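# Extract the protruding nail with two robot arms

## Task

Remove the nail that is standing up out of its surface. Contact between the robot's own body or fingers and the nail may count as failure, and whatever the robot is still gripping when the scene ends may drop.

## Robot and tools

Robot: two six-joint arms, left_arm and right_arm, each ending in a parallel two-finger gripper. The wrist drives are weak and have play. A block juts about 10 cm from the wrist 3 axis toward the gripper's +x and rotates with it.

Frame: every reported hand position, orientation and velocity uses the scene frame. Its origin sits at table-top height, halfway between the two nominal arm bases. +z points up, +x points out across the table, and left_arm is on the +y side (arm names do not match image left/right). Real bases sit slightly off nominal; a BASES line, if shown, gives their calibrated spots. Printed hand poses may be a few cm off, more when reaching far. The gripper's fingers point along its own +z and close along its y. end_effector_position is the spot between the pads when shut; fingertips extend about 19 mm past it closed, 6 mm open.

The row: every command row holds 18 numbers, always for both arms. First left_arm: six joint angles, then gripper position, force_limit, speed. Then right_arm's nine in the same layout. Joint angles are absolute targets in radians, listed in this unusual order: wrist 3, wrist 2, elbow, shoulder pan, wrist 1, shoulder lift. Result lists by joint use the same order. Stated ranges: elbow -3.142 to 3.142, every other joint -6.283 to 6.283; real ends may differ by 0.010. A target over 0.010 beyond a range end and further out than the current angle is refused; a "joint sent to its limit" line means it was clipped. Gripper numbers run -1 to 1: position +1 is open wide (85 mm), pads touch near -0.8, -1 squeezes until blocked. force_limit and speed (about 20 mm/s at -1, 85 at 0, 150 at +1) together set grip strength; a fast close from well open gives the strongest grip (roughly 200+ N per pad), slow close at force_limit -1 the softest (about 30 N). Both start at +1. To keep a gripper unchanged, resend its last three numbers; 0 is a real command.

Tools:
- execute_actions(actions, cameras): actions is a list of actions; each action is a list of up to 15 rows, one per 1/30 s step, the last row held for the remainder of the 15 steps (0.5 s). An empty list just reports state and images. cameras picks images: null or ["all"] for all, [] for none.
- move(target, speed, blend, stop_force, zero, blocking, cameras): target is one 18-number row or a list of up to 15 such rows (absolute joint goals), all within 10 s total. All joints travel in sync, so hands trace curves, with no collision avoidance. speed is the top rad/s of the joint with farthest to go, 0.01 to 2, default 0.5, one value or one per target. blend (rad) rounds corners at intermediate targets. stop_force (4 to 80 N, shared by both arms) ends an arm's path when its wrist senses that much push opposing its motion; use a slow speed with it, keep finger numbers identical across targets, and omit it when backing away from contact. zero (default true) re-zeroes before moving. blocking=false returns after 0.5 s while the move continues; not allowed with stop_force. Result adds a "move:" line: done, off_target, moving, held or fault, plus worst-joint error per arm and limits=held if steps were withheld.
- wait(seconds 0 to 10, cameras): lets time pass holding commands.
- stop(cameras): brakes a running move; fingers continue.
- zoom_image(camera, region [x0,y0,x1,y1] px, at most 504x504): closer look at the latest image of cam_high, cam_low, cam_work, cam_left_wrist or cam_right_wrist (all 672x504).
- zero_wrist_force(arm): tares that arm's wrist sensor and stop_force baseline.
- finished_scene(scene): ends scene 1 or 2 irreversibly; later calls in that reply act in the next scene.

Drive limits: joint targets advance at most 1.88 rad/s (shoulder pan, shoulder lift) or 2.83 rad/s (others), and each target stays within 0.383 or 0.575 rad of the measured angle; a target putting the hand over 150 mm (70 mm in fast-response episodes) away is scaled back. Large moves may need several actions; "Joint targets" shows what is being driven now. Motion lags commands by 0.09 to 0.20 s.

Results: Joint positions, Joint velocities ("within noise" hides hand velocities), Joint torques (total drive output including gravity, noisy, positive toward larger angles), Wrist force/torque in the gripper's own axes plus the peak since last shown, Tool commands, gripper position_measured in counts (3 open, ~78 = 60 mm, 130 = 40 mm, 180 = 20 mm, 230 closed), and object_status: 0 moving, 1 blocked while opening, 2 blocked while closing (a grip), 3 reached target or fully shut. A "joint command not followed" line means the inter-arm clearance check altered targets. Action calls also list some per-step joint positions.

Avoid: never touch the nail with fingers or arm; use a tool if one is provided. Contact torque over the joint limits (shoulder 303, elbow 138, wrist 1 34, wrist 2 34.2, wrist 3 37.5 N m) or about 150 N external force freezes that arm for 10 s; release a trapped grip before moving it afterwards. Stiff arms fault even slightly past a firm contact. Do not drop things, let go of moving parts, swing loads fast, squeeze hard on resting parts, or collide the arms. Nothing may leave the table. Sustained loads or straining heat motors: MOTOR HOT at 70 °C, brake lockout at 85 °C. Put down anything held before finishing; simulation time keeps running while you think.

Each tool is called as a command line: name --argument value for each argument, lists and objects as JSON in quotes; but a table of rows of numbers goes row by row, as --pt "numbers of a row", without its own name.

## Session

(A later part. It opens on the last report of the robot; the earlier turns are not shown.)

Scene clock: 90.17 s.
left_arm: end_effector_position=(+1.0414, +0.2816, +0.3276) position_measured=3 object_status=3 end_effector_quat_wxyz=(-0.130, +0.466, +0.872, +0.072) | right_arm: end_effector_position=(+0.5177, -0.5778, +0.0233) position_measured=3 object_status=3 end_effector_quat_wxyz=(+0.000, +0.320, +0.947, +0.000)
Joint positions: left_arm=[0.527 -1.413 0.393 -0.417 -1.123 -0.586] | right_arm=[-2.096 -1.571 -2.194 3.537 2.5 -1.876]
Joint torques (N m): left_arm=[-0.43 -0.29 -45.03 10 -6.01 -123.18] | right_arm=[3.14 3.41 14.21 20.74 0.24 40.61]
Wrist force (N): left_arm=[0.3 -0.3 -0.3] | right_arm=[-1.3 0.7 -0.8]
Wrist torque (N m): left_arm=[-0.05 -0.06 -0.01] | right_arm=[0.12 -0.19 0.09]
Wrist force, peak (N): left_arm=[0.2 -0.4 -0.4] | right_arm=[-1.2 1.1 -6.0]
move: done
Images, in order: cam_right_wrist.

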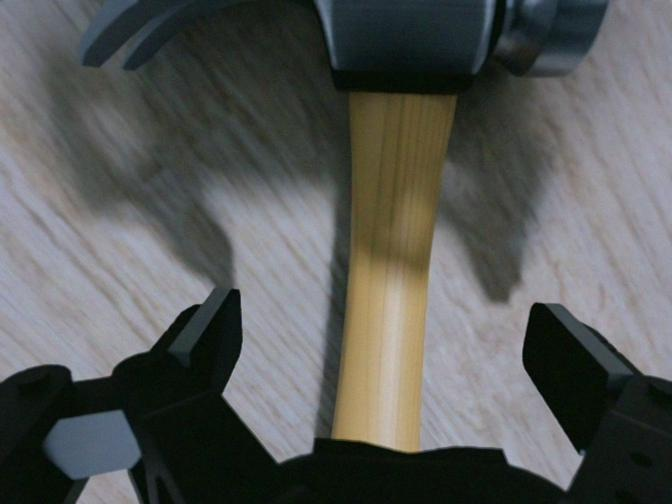

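move --target '[0.527,-1.413,0.393,-0.417,-1.123,-0.586,1,1,1,-2.0964,-1.5708,-2.1941,3.5367,2.4997,-1.8764,-0.98,1,-1]' --cameras '[]'

wait --seconds 0.7 --cameras '["cam_right_wrist"]'

Scene clock: 94.07 s.
left_arm: end_effector_position=(+1.0414, +0.2816, +0.3276) position_measured=3 object_status=3 end_effector_quat_wxyz=(-0.130, +0.466, +0.872, +0.072) | right_arm: end_effector_position=(+0.5178, -0.5778, +0.0233) position_measured=173 object_status=0 end_effector_quat_wxyz=(+0.000, +0.320, +0.947, +0.000)
Joint positions: left_arm=[0.527 -1.413 0.393 -0.417 -1.123 -0.586] | right_arm=[-2.096 -1.571 -2.194 3.537 2.5 -1.876]
Joint torques (N m): left_arm=[-0.29 -0.34 -44.17 8.96 -5.49 -123.04] | right_arm=[3.02 3.41 16.96 15.7 -1.7 41.93]
Wrist force (N): left_arm=[0.2 -0.3 -0.1] | right_arm=[-1.5 3.7 -28.1]
Wrist torque (N m): left_arm=[-0.05 -0.03 -0.01] | right_arm=[0.04 -0.33 0.21]
Wrist force, peak (N): left_arm=[0.5 -0.3 -0.1] | right_arm=[-1.2 3.8 -29.3]
move: done

Scene clock: 94.77 s.
left_arm: end_effector_position=(+1.0414, +0.2816, +0.3276) position_measured=3 object_status=3 end_effector_quat_wxyz=(-0.130, +0.466, +0.872, +0.072) | right_arm: end_effector_position=(+0.5178, -0.5778, +0.0233) position_measured=173 object_status=2 end_effector_quat_wxyz=(+0.000, +0.320, +0.947, +0.000)
Joint positions: left_arm=[0.527 -1.413 0.393 -0.417 -1.123 -0.586] | right_arm=[-2.096 -1.571 -2.194 3.537 2.5 -1.876]
Joint torques (N m): left_arm=[-0.46 0.03 -43.29 8.66 -5.37 -122.3] | right_arm=[2.91 3.31 7.76 14.78 -2.2 42.21]
Wrist force (N): left_arm=[0.1 -0.3 -0.1] | right_arm=[-1.8 4.2 -27.7]
Wrist torque (N m): left_arm=[-0.05 -0.03 0.00] | right_arm=[0.09 -0.33 0.22]
Wrist force, peak (N): left_arm=[0.0 -0.2 -0.6] | right_arm=[-1.7 4.1 -28.2]
Tool commands: left_gripper/position=+1.0 left_gripper/force_limit=+1.0 left_gripper/speed=+1.0 right_gripper/position=-0.98 right_gripper/force_limit=+1.0 right_gripper/speed=-1.0
wait: 0.70 s; at rest by 0.17 s
Images, in order: cam_right_wrist.

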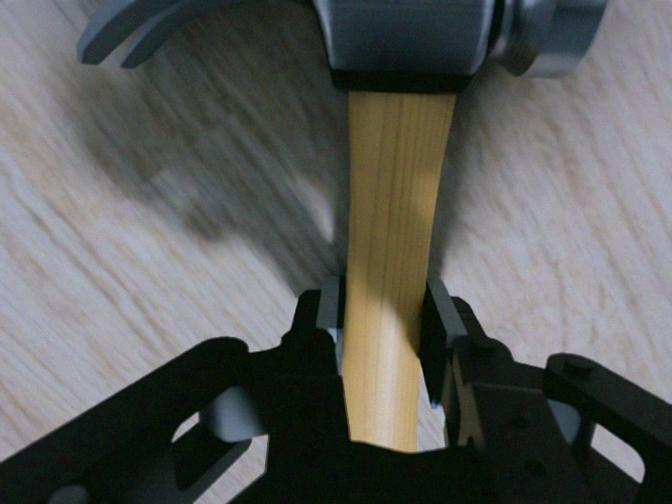

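move --pt "0.527 -1.413 0.393 -0.417 -1.123 -0.586 1 1 1 -2.0964 -1.5708 -2.1918 3.5367 2.4895 -1.8685 -0.98 1 -1" --pt "0.527 -1.413 0.393 -0.417 -1.123 -0.586 1 1 1 -2.0964 -1.5708 -2.1751 3.5367 2.4225 -1.8183 -0.98 1 -1" --speed '[0.02,0.06]' --blend 0.005 --cameras '["cam_right_wrist"]'

Scene clock: 97.23 s.
left_arm: end_effector_position=(+1.0414, +0.2816, +0.3276) position_measured=3 object_status=3 end_effector_quat_wxyz=(-0.130, +0.466, +0.872, +0.072) | right_arm: end_effector_position=(+0.5177, -0.5778, +0.0607) position_measured=173 object_status=2 end_effector_quat_wxyz=(+0.000, +0.320, +0.947, +0.000)
Joint positions: left_arm=[0.527 -1.413 0.393 -0.417 -1.123 -0.586] | right_arm=[-2.096 -1.571 -2.175 3.537 2.423 -1.818]
Joint torques (N m): left_arm=[-0.14 0.11 -41.98 8.76 -5.35 -121.35] | right_arm=[2.78 3.51 30.64 11.68 -10.53 62.9]
Wrist force (N): left_arm=[0.2 -0.3 -0.1] | right_arm=[-0.6 0.6 2.6]
Wrist torque (N m): left_arm=[-0.05 -0.05 0.00] | right_arm=[0.16 -0.35 0.11]
Wrist force, peak (N): left_arm=[0.1 -0.4 -0.4] | right_arm=[-2.6 5.1 -29.5]
move: done
Images, in order: cam_right_wrist.

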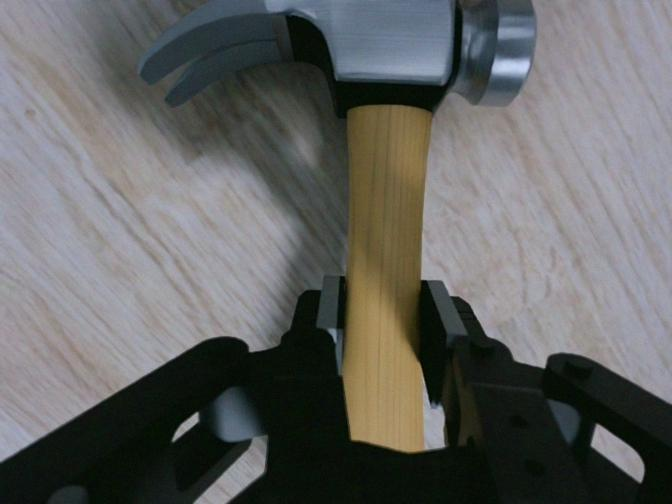

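wait --seconds 0.05 --cameras '["cam_low","cam_high","cam_right_wrist"]'

zoom_image --camera "cam_low" --region '[0, 120, 160, 240]'

zoom_image --camera "cam_high" --region '[10, 210, 180, 370]'

Scene clock: 102.30 s.
left_arm: end_effector_position=(+1.0414, +0.2816, +0.3276) position_measured=3 object_status=3 end_effector_quat_wxyz=(-0.130, +0.466, +0.872, +0.072) | right_arm: end_effector_position=(+0.5177, -0.5778, +0.0607) position_measured=173 object_status=2 end_effector_quat_wxyz=(+0.000, +0.320, +0.947, +0.000)
Joint positions: left_arm=[0.527 -1.413 0.393 -0.417 -1.123 -0.586] | right_arm=[-2.096 -1.571 -2.175 3.537 2.422 -1.818]
Joint torques (N m): left_arm=[-0.71 -0.2 -43.99 9.96 -5.37 -119.44] | right_arm=[2.52 3.38 22.13 7.53 -7.16 64.68]
Wrist force (N): left_arm=[0.0 0.0 -0.3] | right_arm=[-1.0 1.0 2.6]
Wrist torque (N m): left_arm=[0.00 0.00 0.00] | right_arm=[0.21 -0.29 0.11]
Wrist force, peak (N): left_arm=[0.5 -0.4 -0.2] | right_arm=[-0.6 1.0 3.2]
Tool commands: left_gripper/position=+1.0 left_gripper/force_limit=+1.0 left_gripper/speed=+1.0 right_gripper/position=-0.98 right_gripper/force_limit=+1.0 right_gripper/speed=-1.0
wait: 0.07 s; at rest from the start
Images, in order: cam_high, cam_low, cam_right_wrist.

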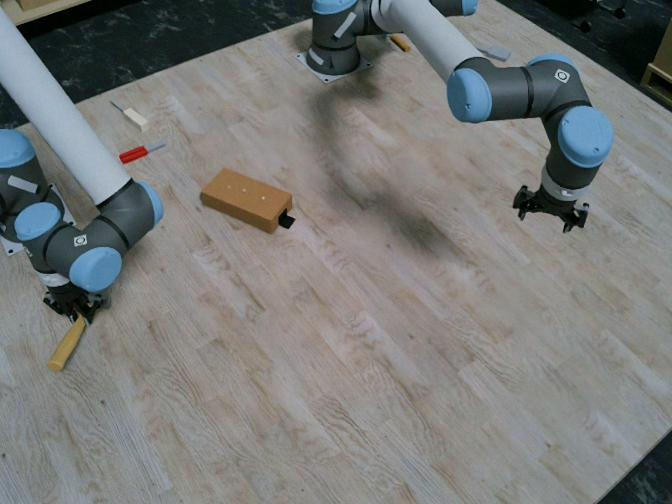

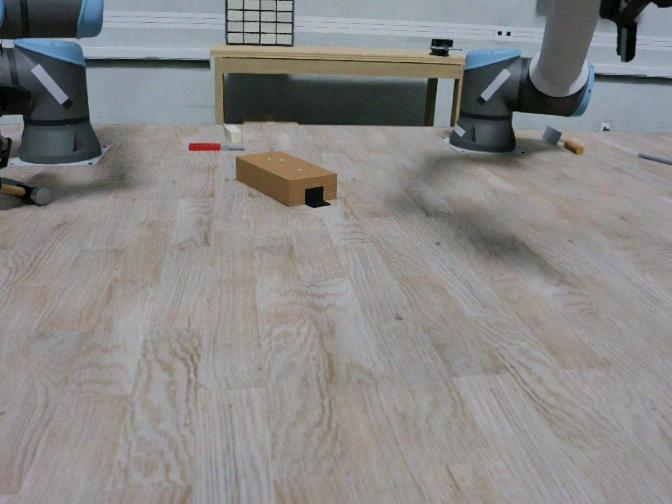

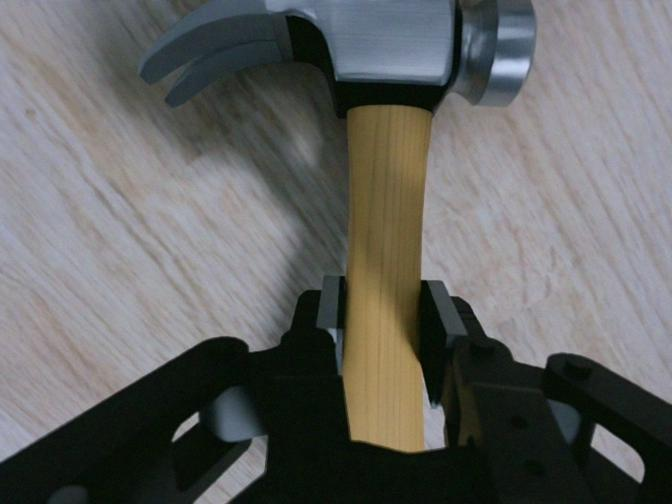

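Scaled by 3.150 from the camera's 672x504 image, which has a finer 960x720 frame.

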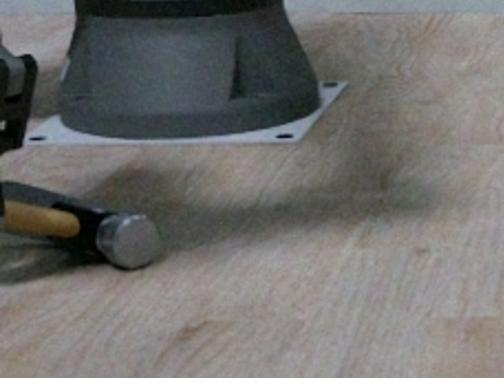

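Scaled by 2.965 from the camera's 672x504 image, which has a finer 960x720 frame.

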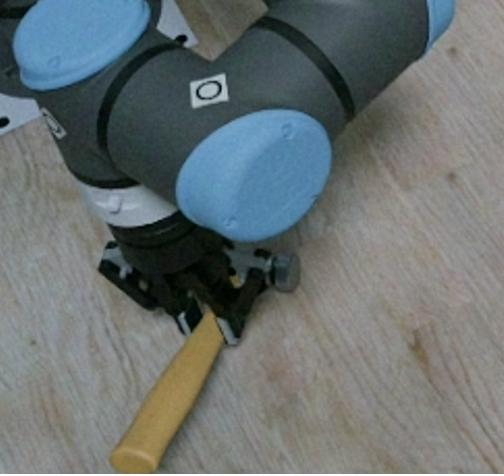

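move --pt "0.527 -1.413 0.393 -0.417 -1.123 -0.586 1 1 1 -2.3237 -1.5708 -2.1118 3.7344 2.4214 -1.8804 -0.98 1 -1" --pt "0.527 -1.413 0.393 -0.417 -1.123 -0.586 1 1 1 -2.5995 -1.5708 -2.0027 3.8836 2.3912 -1.9593 -0.98 1 -1" --pt "0.527 -1.413 0.393 -0.417 -1.123 -0.586 1 1 1 -2.9151 -1.5708 -1.8552 3.9931 2.3336 -2.0492 -0.98 1 -1" --pt "0.527 -1.413 0.393 -0.417 -1.123 -0.586 1 1 1 -3.2591 -1.5708 -1.6757 4.074 2.2582 -2.1533 -0.98 1 -1" --speed 0.22 --blend 0.05 --cameras '["cam_right_wrist","cam_low"]'

Scene clock: 114.10 s.
left_arm: end_effector_position=(+1.0414, +0.2816, +0.3276) position_measured=3 object_status=3 end_effector_quat_wxyz=(-0.130, +0.466, +0.872, +0.072) | right_arm: end_effector_position=(+0.6087, -0.1484, +0.0458) position_measured=173 object_status=2 end_effector_quat_wxyz=(+0.000, -0.500, +0.866, +0.000)
Joint positions: left_arm=[0.527 -1.413 0.393 -0.417 -1.123 -0.586] | right_arm=[-3.259 -1.571 -1.676 4.074 2.258 -2.153]
Joint torques (N m): left_arm=[-0.04 0.44 -41.41 5.03 -5.06 -118.38] | right_arm=[-3.02 -2.14 36.7 20.52 -9.41 73.23]
Wrist force (N): left_arm=[0.1 -0.1 0.0] | right_arm=[0.4 0.2 -0.9]
Wrist torque (N m): left_arm=[-0.02 -0.03 -0.01] | right_arm=[-0.10 0.07 -0.01]
Wrist force, peak (N): left_arm=[0.0 -0.4 -0.6] | right_arm=[-2.0 -2.0 1.9]
move: done
Images, in order: cam_low, cam_right_wrist.

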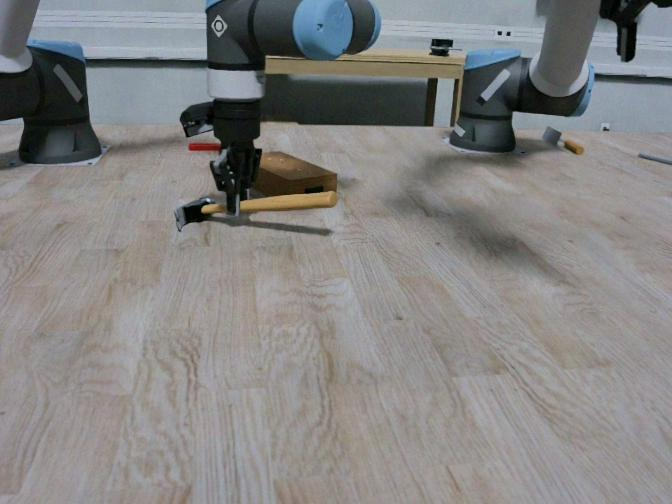

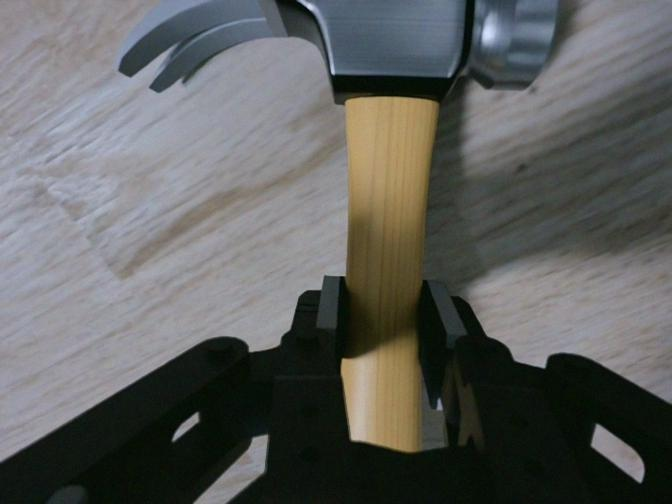

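move --pt "0.527 -1.413 0.393 -0.417 -1.123 -0.586 1 1 1 -3.2764 -1.6196 -1.8979 4.0483 2.6041 -1.9313 -0.98 1 -1" --pt "0.527 -1.413 0.393 -0.417 -1.123 -0.586 1 1 1 -3.2824 -1.688 -2.1348 4.0086 2.9883 -1.7343 -0.98 1 -1" --pt "0.527 -1.413 0.393 -0.417 -1.123 -0.586 1 1 1 -3.2631 -1.7777 -2.3735 3.952 3.4377 -1.6005 -0.98 1 -1" --speed 0.2 --blend 0.05 --cameras '["cam_right_wrist","cam_low"]'

Scene clock: 120.67 s.
left_arm: end_effector_position=(+1.0414, +0.2816, +0.3276) position_measured=3 object_status=3 end_effector_quat_wxyz=(-0.130, +0.466, +0.872, +0.072) | right_arm: end_effector_position=(+0.5600, -0.2329, +0.1254) position_measured=173 object_status=2 end_effector_quat_wxyz=(+0.433, -0.433, +0.750, +0.250)
Joint positions: left_arm=[0.527 -1.413 0.393 -0.417 -1.123 -0.586] | right_arm=[-3.263 -1.778 -2.373 3.952 3.438 -1.601]
Joint torques (N m): left_arm=[-0.15 0.26 -42.12 9.85 -4.59 -118.39] | right_arm=[3.03 -3.46 24.16 -18.74 5.29 52.86]
Wrist force (N): left_arm=[0.2 -0.2 -0.2] | right_arm=[-0.2 1.0 1.9]
Wrist torque (N m): left_arm=[-0.04 -0.04 -0.01] | right_arm=[0.31 -0.15 0.15]
Wrist force, peak (N): left_arm=[0.4 -0.4 -0.3] | right_arm=[-3.9 0.8 -1.6]
move: done
Images, in order: cam_low, cam_right_wrist.

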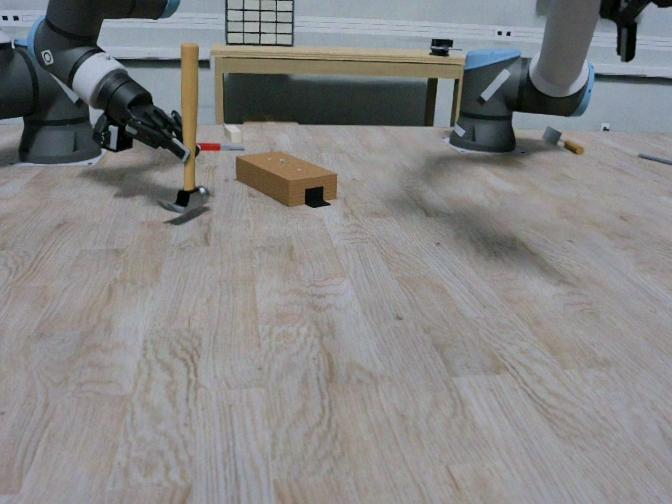

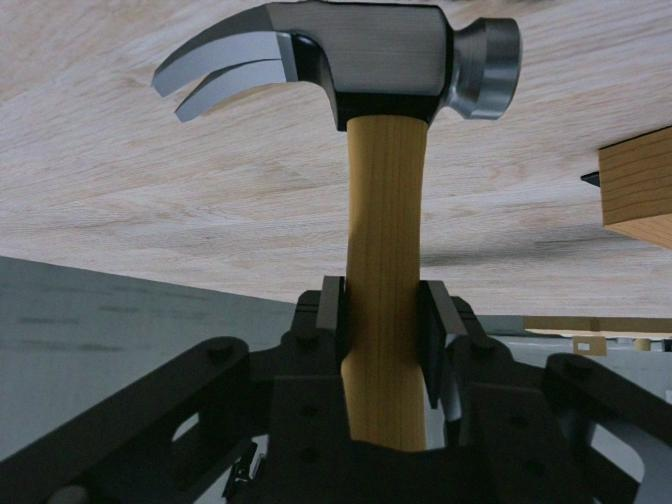

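move --pt "0.044 2.207 2.5429 -0.7413 -1.046 -1.4222 1 1 1 -3.2631 -1.7777 -2.2513 3.952 3.1405 -1.4255 -0.98 1 -1" --pt "0.044 2.207 2.5429 -0.7413 -1.046 -1.4222 1 1 1 -3.0487 -2.2547 -2.1915 4.1631 3.2135 -1.6025 -0.98 1 -1" --speed '[0.8,0.2]' --cameras '["cam_left_wrist","cam_right_wrist","cam_work","cam_high"]'

Scene clock: 131.77 s.
left_arm: end_effector_position=(+0.3452, +0.1731, +0.1355) position_measured=3 object_status=3 end_effector_quat_wxyz=(+0.441, +0.558, -0.468, +0.525) | right_arm: end_effector_position=(+0.3809, -0.0658, +0.2252) position_measured=173 object_status=2 end_effector_quat_wxyz=(+0.224, -0.513, +0.670, +0.487)
Joint positions: left_arm=[0.044 2.207 2.543 -0.741 -1.046 -1.422] | right_arm=[-3.049 -2.255 -2.192 4.163 3.214 -1.602]
Joint torques (N m): left_arm=[-1.96 1.48 -20.17 -6.5 0.63 -47.38] | right_arm=[3.16 -5.07 41.52 21.38 3.73 32.33]
Wrist force (N): left_arm=[0.7 0.1 0.6] | right_arm=[-1.1 -0.9 2.8]
Wrist torque (N m): left_arm=[0.05 -0.07 -0.10] | right_arm=[0.10 -0.06 0.05]
Wrist force, peak (N): left_arm=[-0.1 3.4 -1.5] | right_arm=[-0.9 0.4 3.7]
move: done
Images, in order: cam_high, cam_work, cam_left_wrist, cam_right_wrist.

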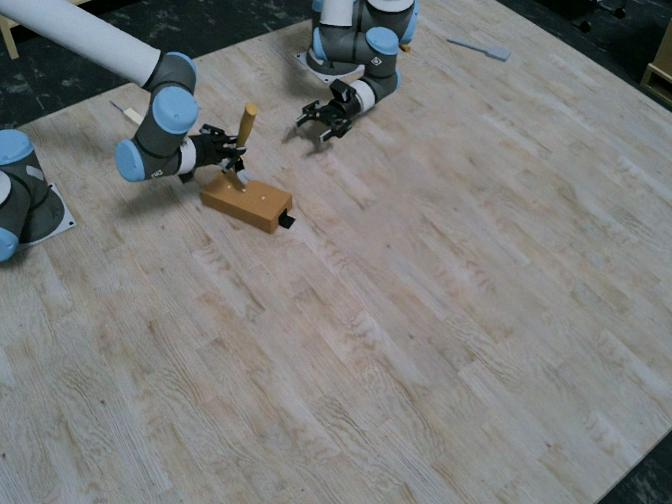

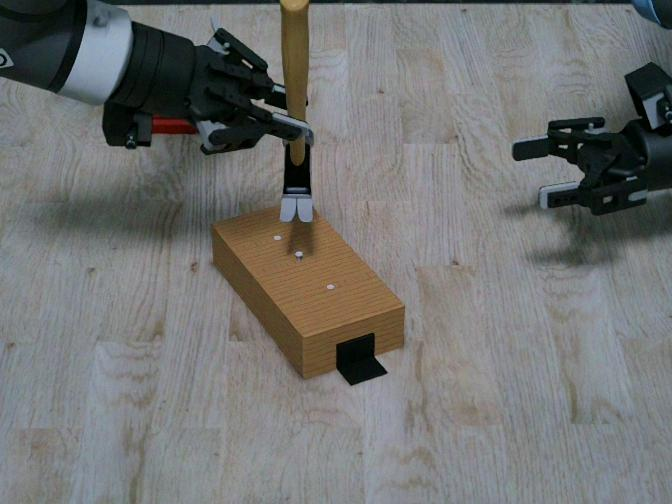

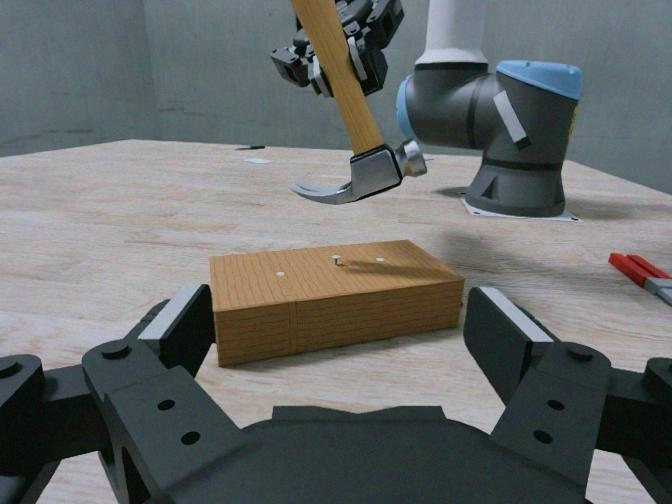

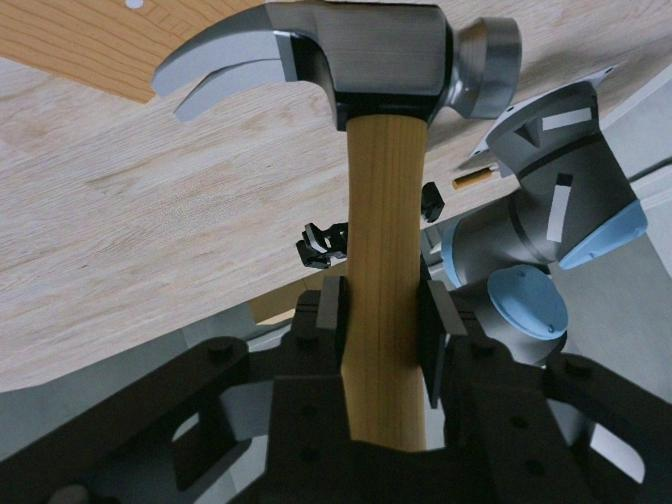

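zoom_image --camera "cam_left_wrist" --region '[250, 120, 450, 290]'

zoom_image --camera "cam_work" --region '[220, 130, 380, 290]'

Scaled by 2.520 from the camera's 672x504 image, which has a finer 960x720 frame.

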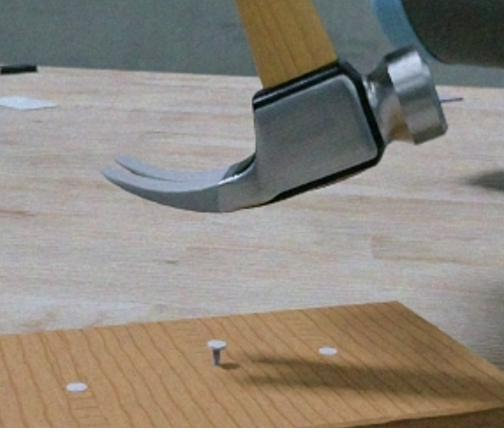

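Scaled by 3.150 from the camera's 672x504 image, which has a finer 960x720 frame.

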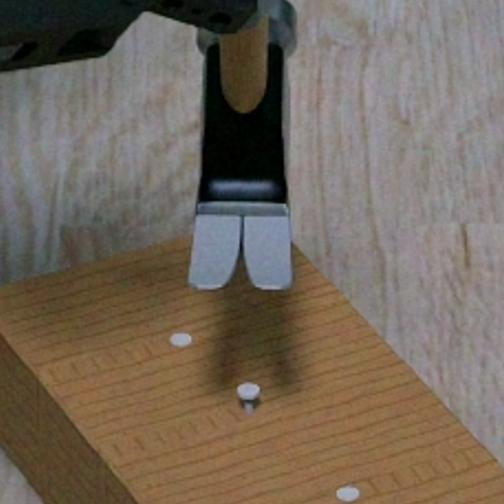

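move --target '[0.044,2.207,2.5429,-0.7413,-1.046,-1.4222,1,1,1,-2.9266,-2.2458,-2.2824,4.2215,3.3675,-1.6323,-0.98,1,-1]' --speed 0.1 --stop_force 12 --cameras '["cam_left_wrist","cam_right_wrist","cam_work"]'

zoom_image --camera "cam_left_wrist" --region '[270, 150, 430, 290]'

zoom_image --camera "cam_work" --region '[220, 150, 380, 290]'

Scene clock: 141.80 s.
left_arm: end_effector_position=(+0.3452, +0.1731, +0.1355) position_measured=3 object_status=3 end_effector_quat_wxyz=(+0.441, +0.558, -0.468, +0.525) | right_arm: end_effector_position=(+0.3439, -0.0658, +0.1754) position_measured=173 object_status=2 end_effector_quat_wxyz=(+0.195, -0.491, +0.679, +0.509)
Joint positions: left_arm=[0.044 2.207 2.543 -0.741 -1.046 -1.422] | right_arm=[-2.927 -2.246 -2.282 4.222 3.368 -1.632]
Joint torques (N m): left_arm=[-1.79 0.42 -26.76 1.74 -2.17 -48.1] | right_arm=[3.37 2.48 26.64 20.81 3.37 30.77]
Wrist force (N): left_arm=[0.6 0.3 0.3] | right_arm=[-0.6 -0.8 2.0]
Wrist torque (N m): left_arm=[0.08 -0.06 -0.10] | right_arm=[0.18 -0.19 0.09]
Wrist force, peak (N): left_arm=[1.1 0.1 0.8] | right_arm=[-1.4 -0.8 3.3]
move: done
Images, in order: cam_work, cam_left_wrist, cam_right_wrist.

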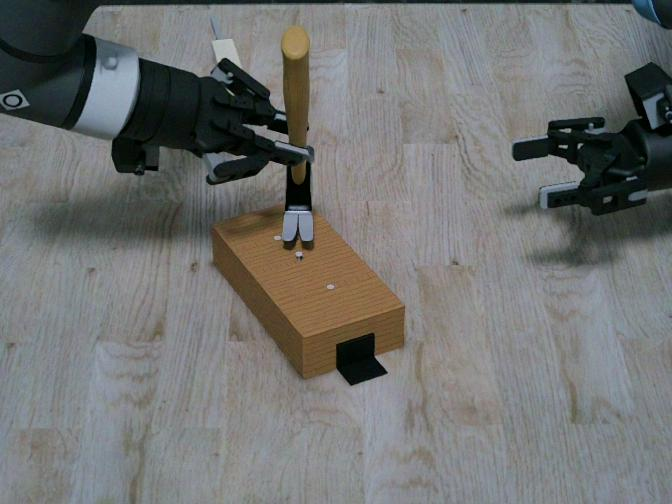

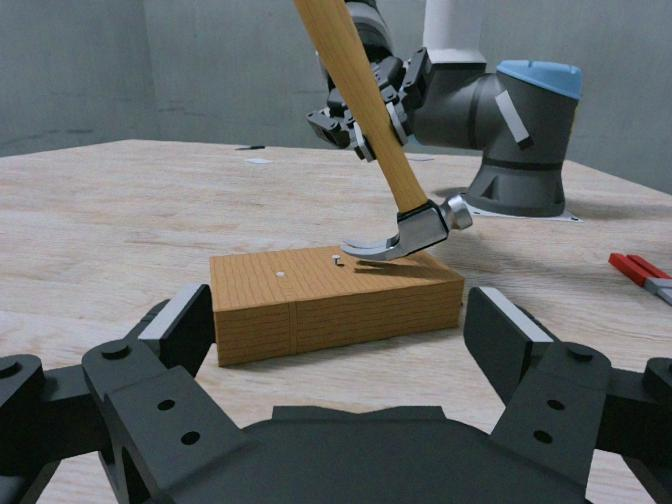

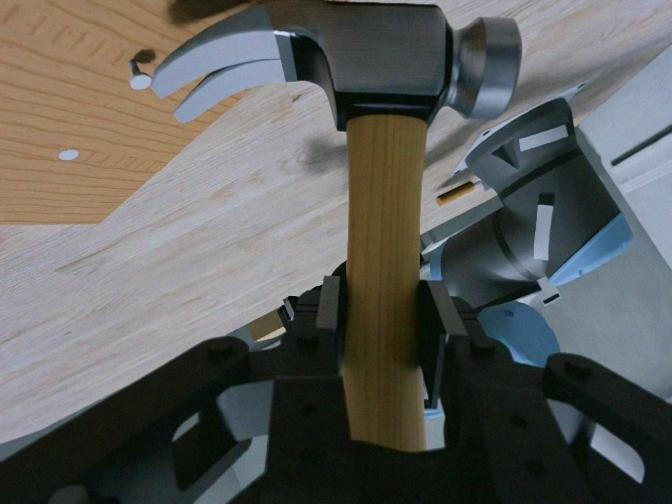

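Scaled by 3.150 from the camera's 672x504 image, which has a finer 960x720 frame.

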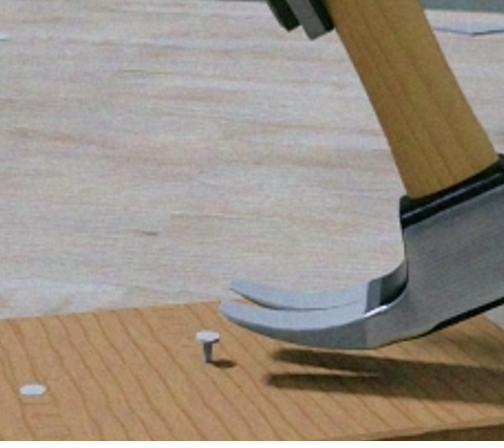

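Scaled by 3.150 from the camera's 672x504 image, which has a finer 960x720 frame.

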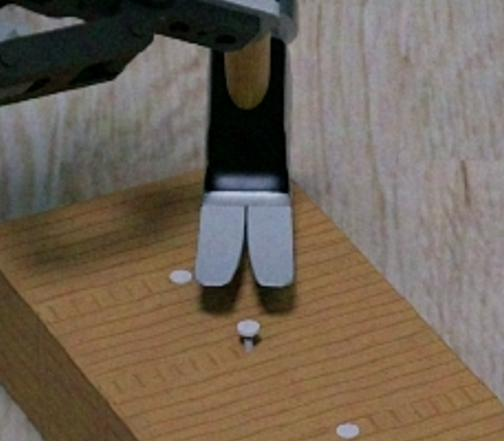

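move --target '[0.044,2.207,2.5429,-0.7413,-1.046,-1.4222,1,1,1,-2.855,-2.3323,-2.267,4.1758,3.409,-1.694,-0.98,1,-1]' --speed 0.03 --stop_force 8 --cameras '["cam_left_wrist","cam_right_wrist","cam_work"]'

zoom_image --camera "cam_left_wrist" --region '[290, 190, 410, 290]'

zoom_image --camera "cam_work" --region '[240, 190, 360, 290]'

Scene clock: 147.90 s.
left_arm: end_effector_position=(+0.3452, +0.1731, +0.1355) position_measured=3 object_status=3 end_effector_quat_wxyz=(+0.441, +0.558, -0.468, +0.525) | right_arm: end_effector_position=(+0.3528, -0.0657, +0.1614) position_measured=173 object_status=2 end_effector_quat_wxyz=(+0.159, -0.464, +0.689, +0.534)
Joint positions: left_arm=[0.044 2.207 2.543 -0.741 -1.046 -1.422] | right_arm=[-2.856 -2.332 -2.267 4.176 3.409 -1.694]
Joint torques (N m): left_arm=[-1.54 -0.51 -24 7.45 -5.09 -47.53] | right_arm=[-2.5 2.4 24.84 18.41 -3.33 61.99]
Wrist force (N): left_arm=[0.8 0.3 0.7] | right_arm=[-0.4 -2.0 2.5]
Wrist torque (N m): left_arm=[0.09 -0.08 -0.10] | right_arm=[-0.01 -0.25 0.05]
Wrist force, peak (N): left_arm=[1.0 0.5 0.6] | right_arm=[-6.1 5.4 -3.0]
move: contact (right_arm)
Images, in order: cam_work, cam_left_wrist, cam_right_wrist.

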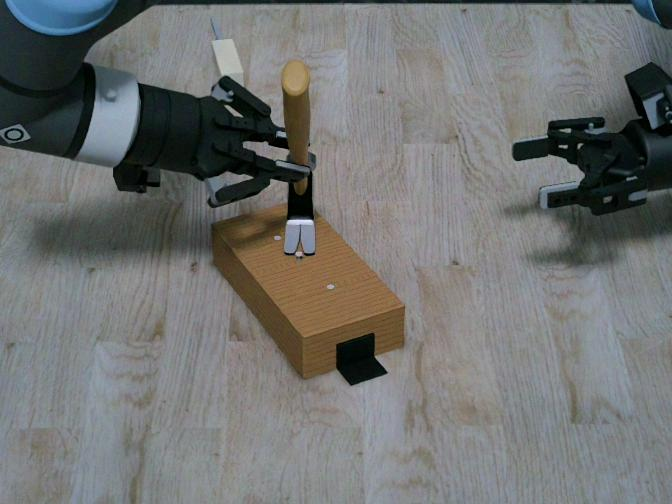

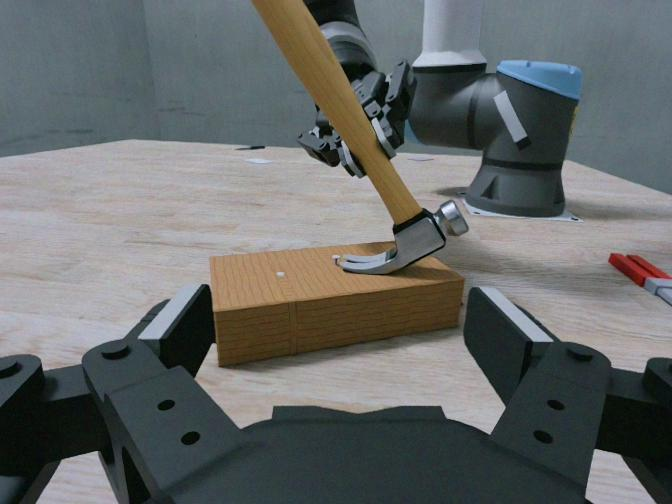

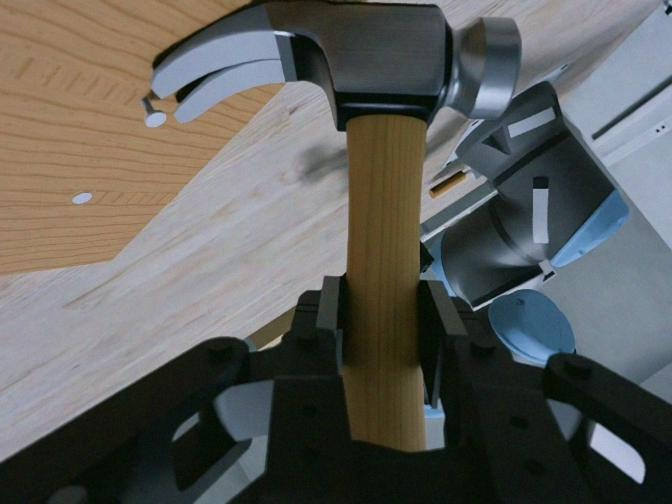

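Scaled by 4.200 from the camera's 672x504 image, which has a finer 960x720 frame.

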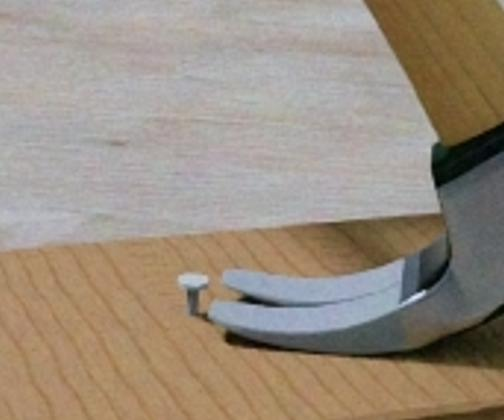

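Scaled by 4.200 from the camera's 672x504 image, which has a finer 960x720 frame.

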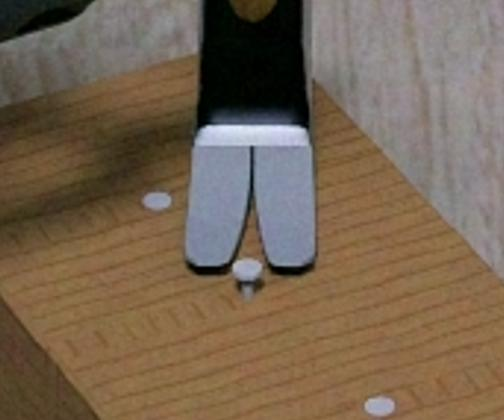

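move --target '[0.044,2.207,2.5429,-0.7413,-1.046,-1.4222,1,1,1,-2.8876,-2.369,-2.2311,4.1325,3.382,-1.7255,-0.98,1,-1]' --speed 0.02 --stop_force 10 --cameras '["cam_left_wrist","cam_work","cam_right_wrist"]'

zoom_image --camera "cam_left_wrist" --region '[290, 190, 410, 290]'

zoom_image --camera "cam_work" --region '[240, 190, 360, 290]'

Scene clock: 152.33 s.
left_arm: end_effector_position=(+0.3452, +0.1731, +0.1355) position_measured=3 object_status=3 end_effector_quat_wxyz=(+0.441, +0.558, -0.468, +0.525) | right_arm: end_effector_position=(+0.3739, -0.0658, +0.1618) position_measured=173 object_status=2 end_effector_quat_wxyz=(+0.159, -0.464, +0.689, +0.534)
Joint positions: left_arm=[0.044 2.207 2.543 -0.741 -1.046 -1.422] | right_arm=[-2.888 -2.369 -2.231 4.132 3.382 -1.726]
Joint torques (N m): left_arm=[-0.94 -1.1 -23.52 8.45 -4.94 -46.07] | right_arm=[-2.98 -4.86 35.99 -17.55 -2.85 38.52]
Wrist force (N): left_arm=[0.6 0.5 0.4] | right_arm=[0.5 -1.5 2.1]
Wrist torque (N m): left_arm=[0.11 -0.05 -0.10] | right_arm=[0.07 -0.17 0.12]
Wrist force, peak (N): left_arm=[1.1 0.3 0.6] | right_arm=[-0.6 -2.1 2.5]
move: done
Images, in order: cam_work, cam_left_wrist, cam_right_wrist.

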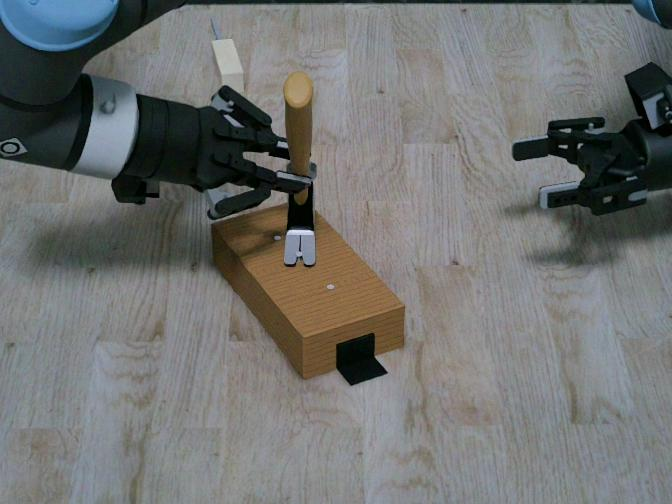

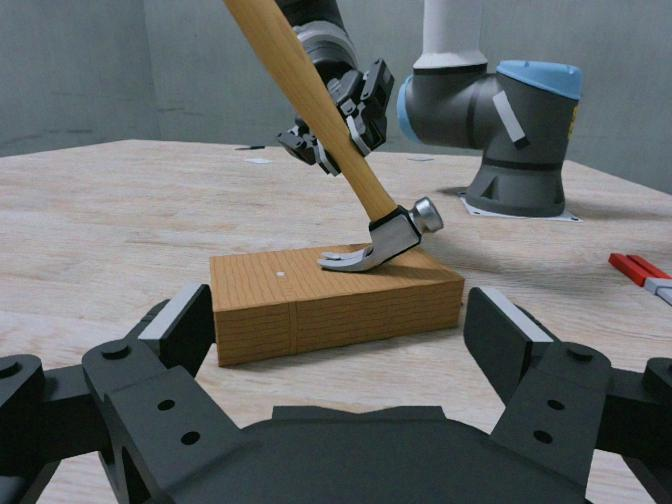

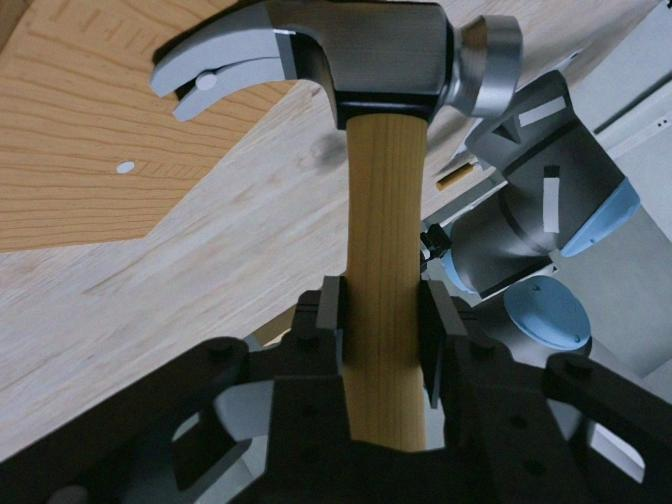

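Scaled by 4.200 from the camera's 672x504 image, which has a finer 960x720 frame.

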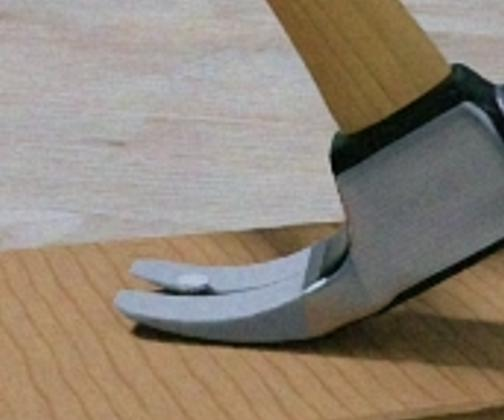

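Scaled by 4.200 from the camera's 672x504 image, which has a finer 960x720 frame.

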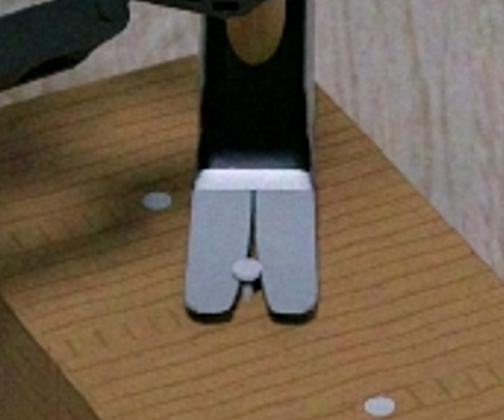

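move --target '[0.044,2.207,2.5429,-0.7413,-1.046,-1.4222,1,1,1,-2.8935,-2.3751,-2.2268,4.1251,3.3774,-1.7293,-0.98,1,-1]' --speed 0.02 --stop_force 10 --cameras '["cam_left_wrist","cam_work"]'

zoom_image --camera "cam_left_wrist" --region '[290, 190, 410, 290]'

zoom_image --camera "cam_work" --region '[240, 190, 360, 290]'

Scene clock: 156.30 s.
left_arm: end_effector_position=(+0.3452, +0.1731, +0.1355) position_measured=3 object_status=3 end_effector_quat_wxyz=(+0.441, +0.558, -0.468, +0.525) | right_arm: end_effector_position=(+0.3770, -0.0668, +0.1619) position_measured=173 object_status=2 end_effector_quat_wxyz=(+0.159, -0.464, +0.689, +0.534)
Joint positions: left_arm=[0.044 2.207 2.543 -0.741 -1.046 -1.422] | right_arm=[-2.894 -2.375 -2.227 4.125 3.377 -1.729]
Joint torques (N m): left_arm=[-1.18 -0.97 -21.66 9.59 -4.53 -42.08] | right_arm=[-2.99 -4.95 35.18 -18.41 -3.57 38.83]
Wrist force (N): left_arm=[0.8 0.1 0.3] | right_arm=[0.0 -1.3 2.3]
Wrist torque (N m): left_arm=[0.05 -0.08 -0.10] | right_arm=[0.13 -0.24 0.07]
Wrist force, peak (N): left_arm=[1.1 0.3 0.5] | right_arm=[-0.5 -1.7 2.4]
move: done
Images, in order: cam_work, cam_left_wrist.

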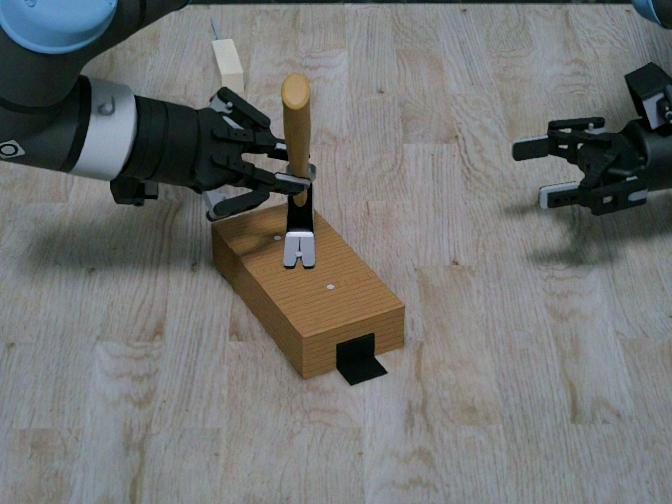

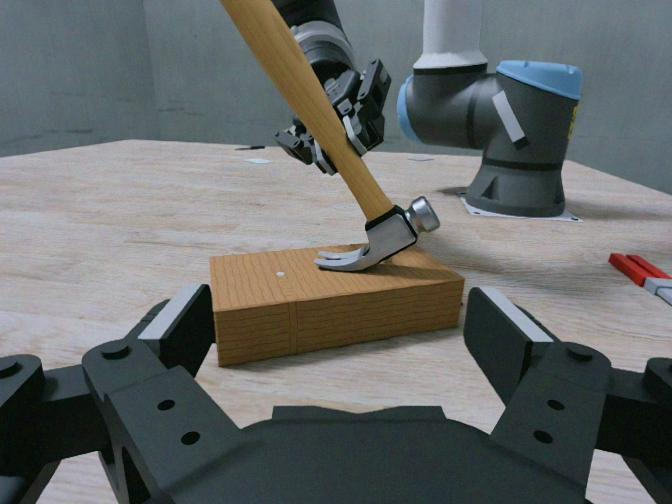

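Scaled by 4.200 from the camera's 672x504 image, which has a finer 960x720 frame.

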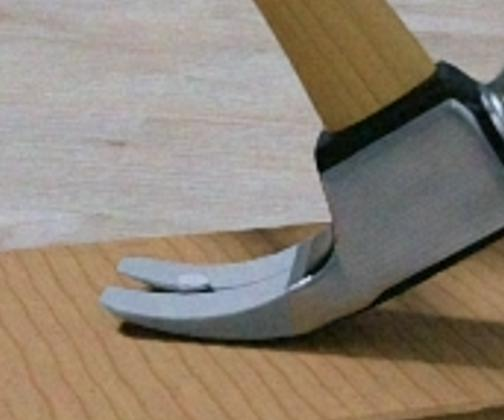

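Scaled by 4.200 from the camera's 672x504 image, which has a finer 960x720 frame.

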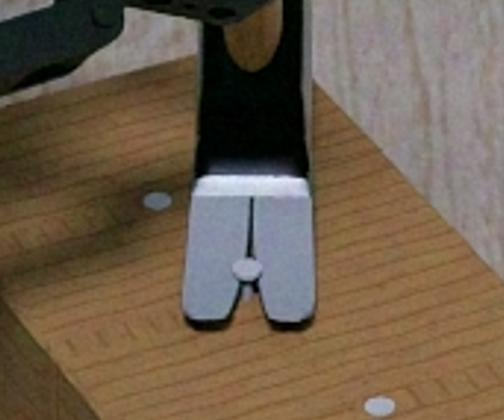

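move --target '[0.044,2.207,2.5429,-0.7413,-1.046,-1.4222,1,1,1,-2.9705,-2.2716,-2.2653,4.1817,3.3775,-1.6788,-0.98,1,-1]' --speed 0.03 --stop_force 60 --cameras '["cam_left_wrist","cam_work"]'

zoom_image --camera "cam_left_wrist" --region '[290, 190, 410, 290]'

Scene clock: 160.73 s.
left_arm: end_effector_position=(+0.3452, +0.1731, +0.1355) position_measured=3 object_status=3 end_effector_quat_wxyz=(+0.441, +0.558, -0.468, +0.525) | right_arm: end_effector_position=(+0.3632, -0.0669, +0.1612) position_measured=173 object_status=2 end_effector_quat_wxyz=(+0.201, -0.496, +0.678, +0.505)
Joint positions: left_arm=[0.044 2.207 2.543 -0.741 -1.046 -1.422] | right_arm=[-2.97 -2.272 -2.265 4.182 3.378 -1.679]
Joint torques (N m): left_arm=[-0.78 -1.27 -20.02 11.01 -4.17 -38.63] | right_arm=[-2.8 2.64 25.38 20.56 3.26 59.83]
Wrist force (N): left_arm=[0.8 0.2 0.5] | right_arm=[0.0 -1.3 2.1]
Wrist torque (N m): left_arm=[0.07 -0.08 -0.10] | right_arm=[0.11 -0.23 0.08]
Wrist force, peak (N): left_arm=[1.0 0.5 0.5] | right_arm=[-0.1 -1.2 2.7]
move: done
Images, in order: cam_work, cam_left_wrist.

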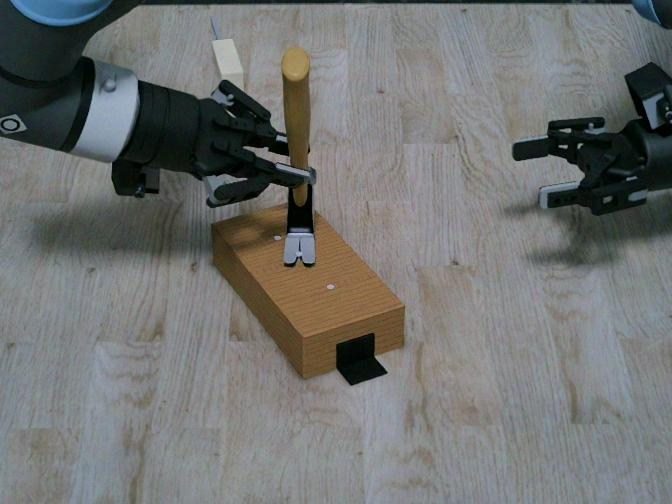

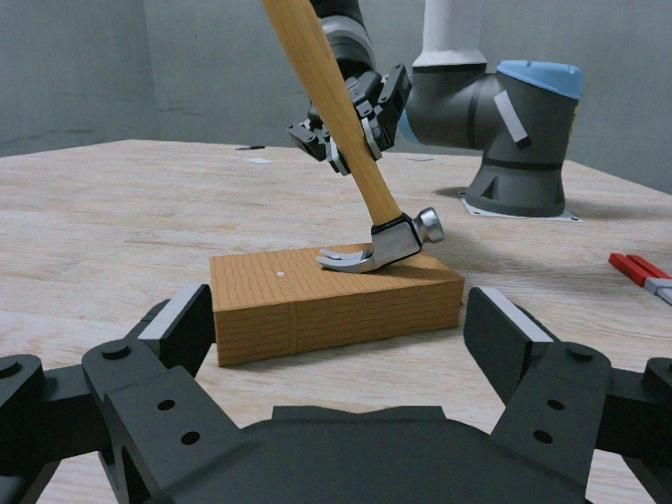

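Scaled by 4.200 from the camera's 672x504 image, which has a finer 960x720 frame.

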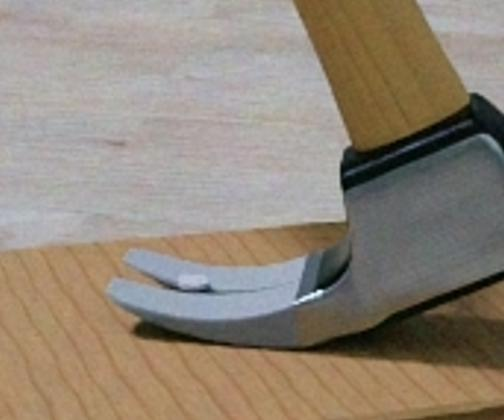

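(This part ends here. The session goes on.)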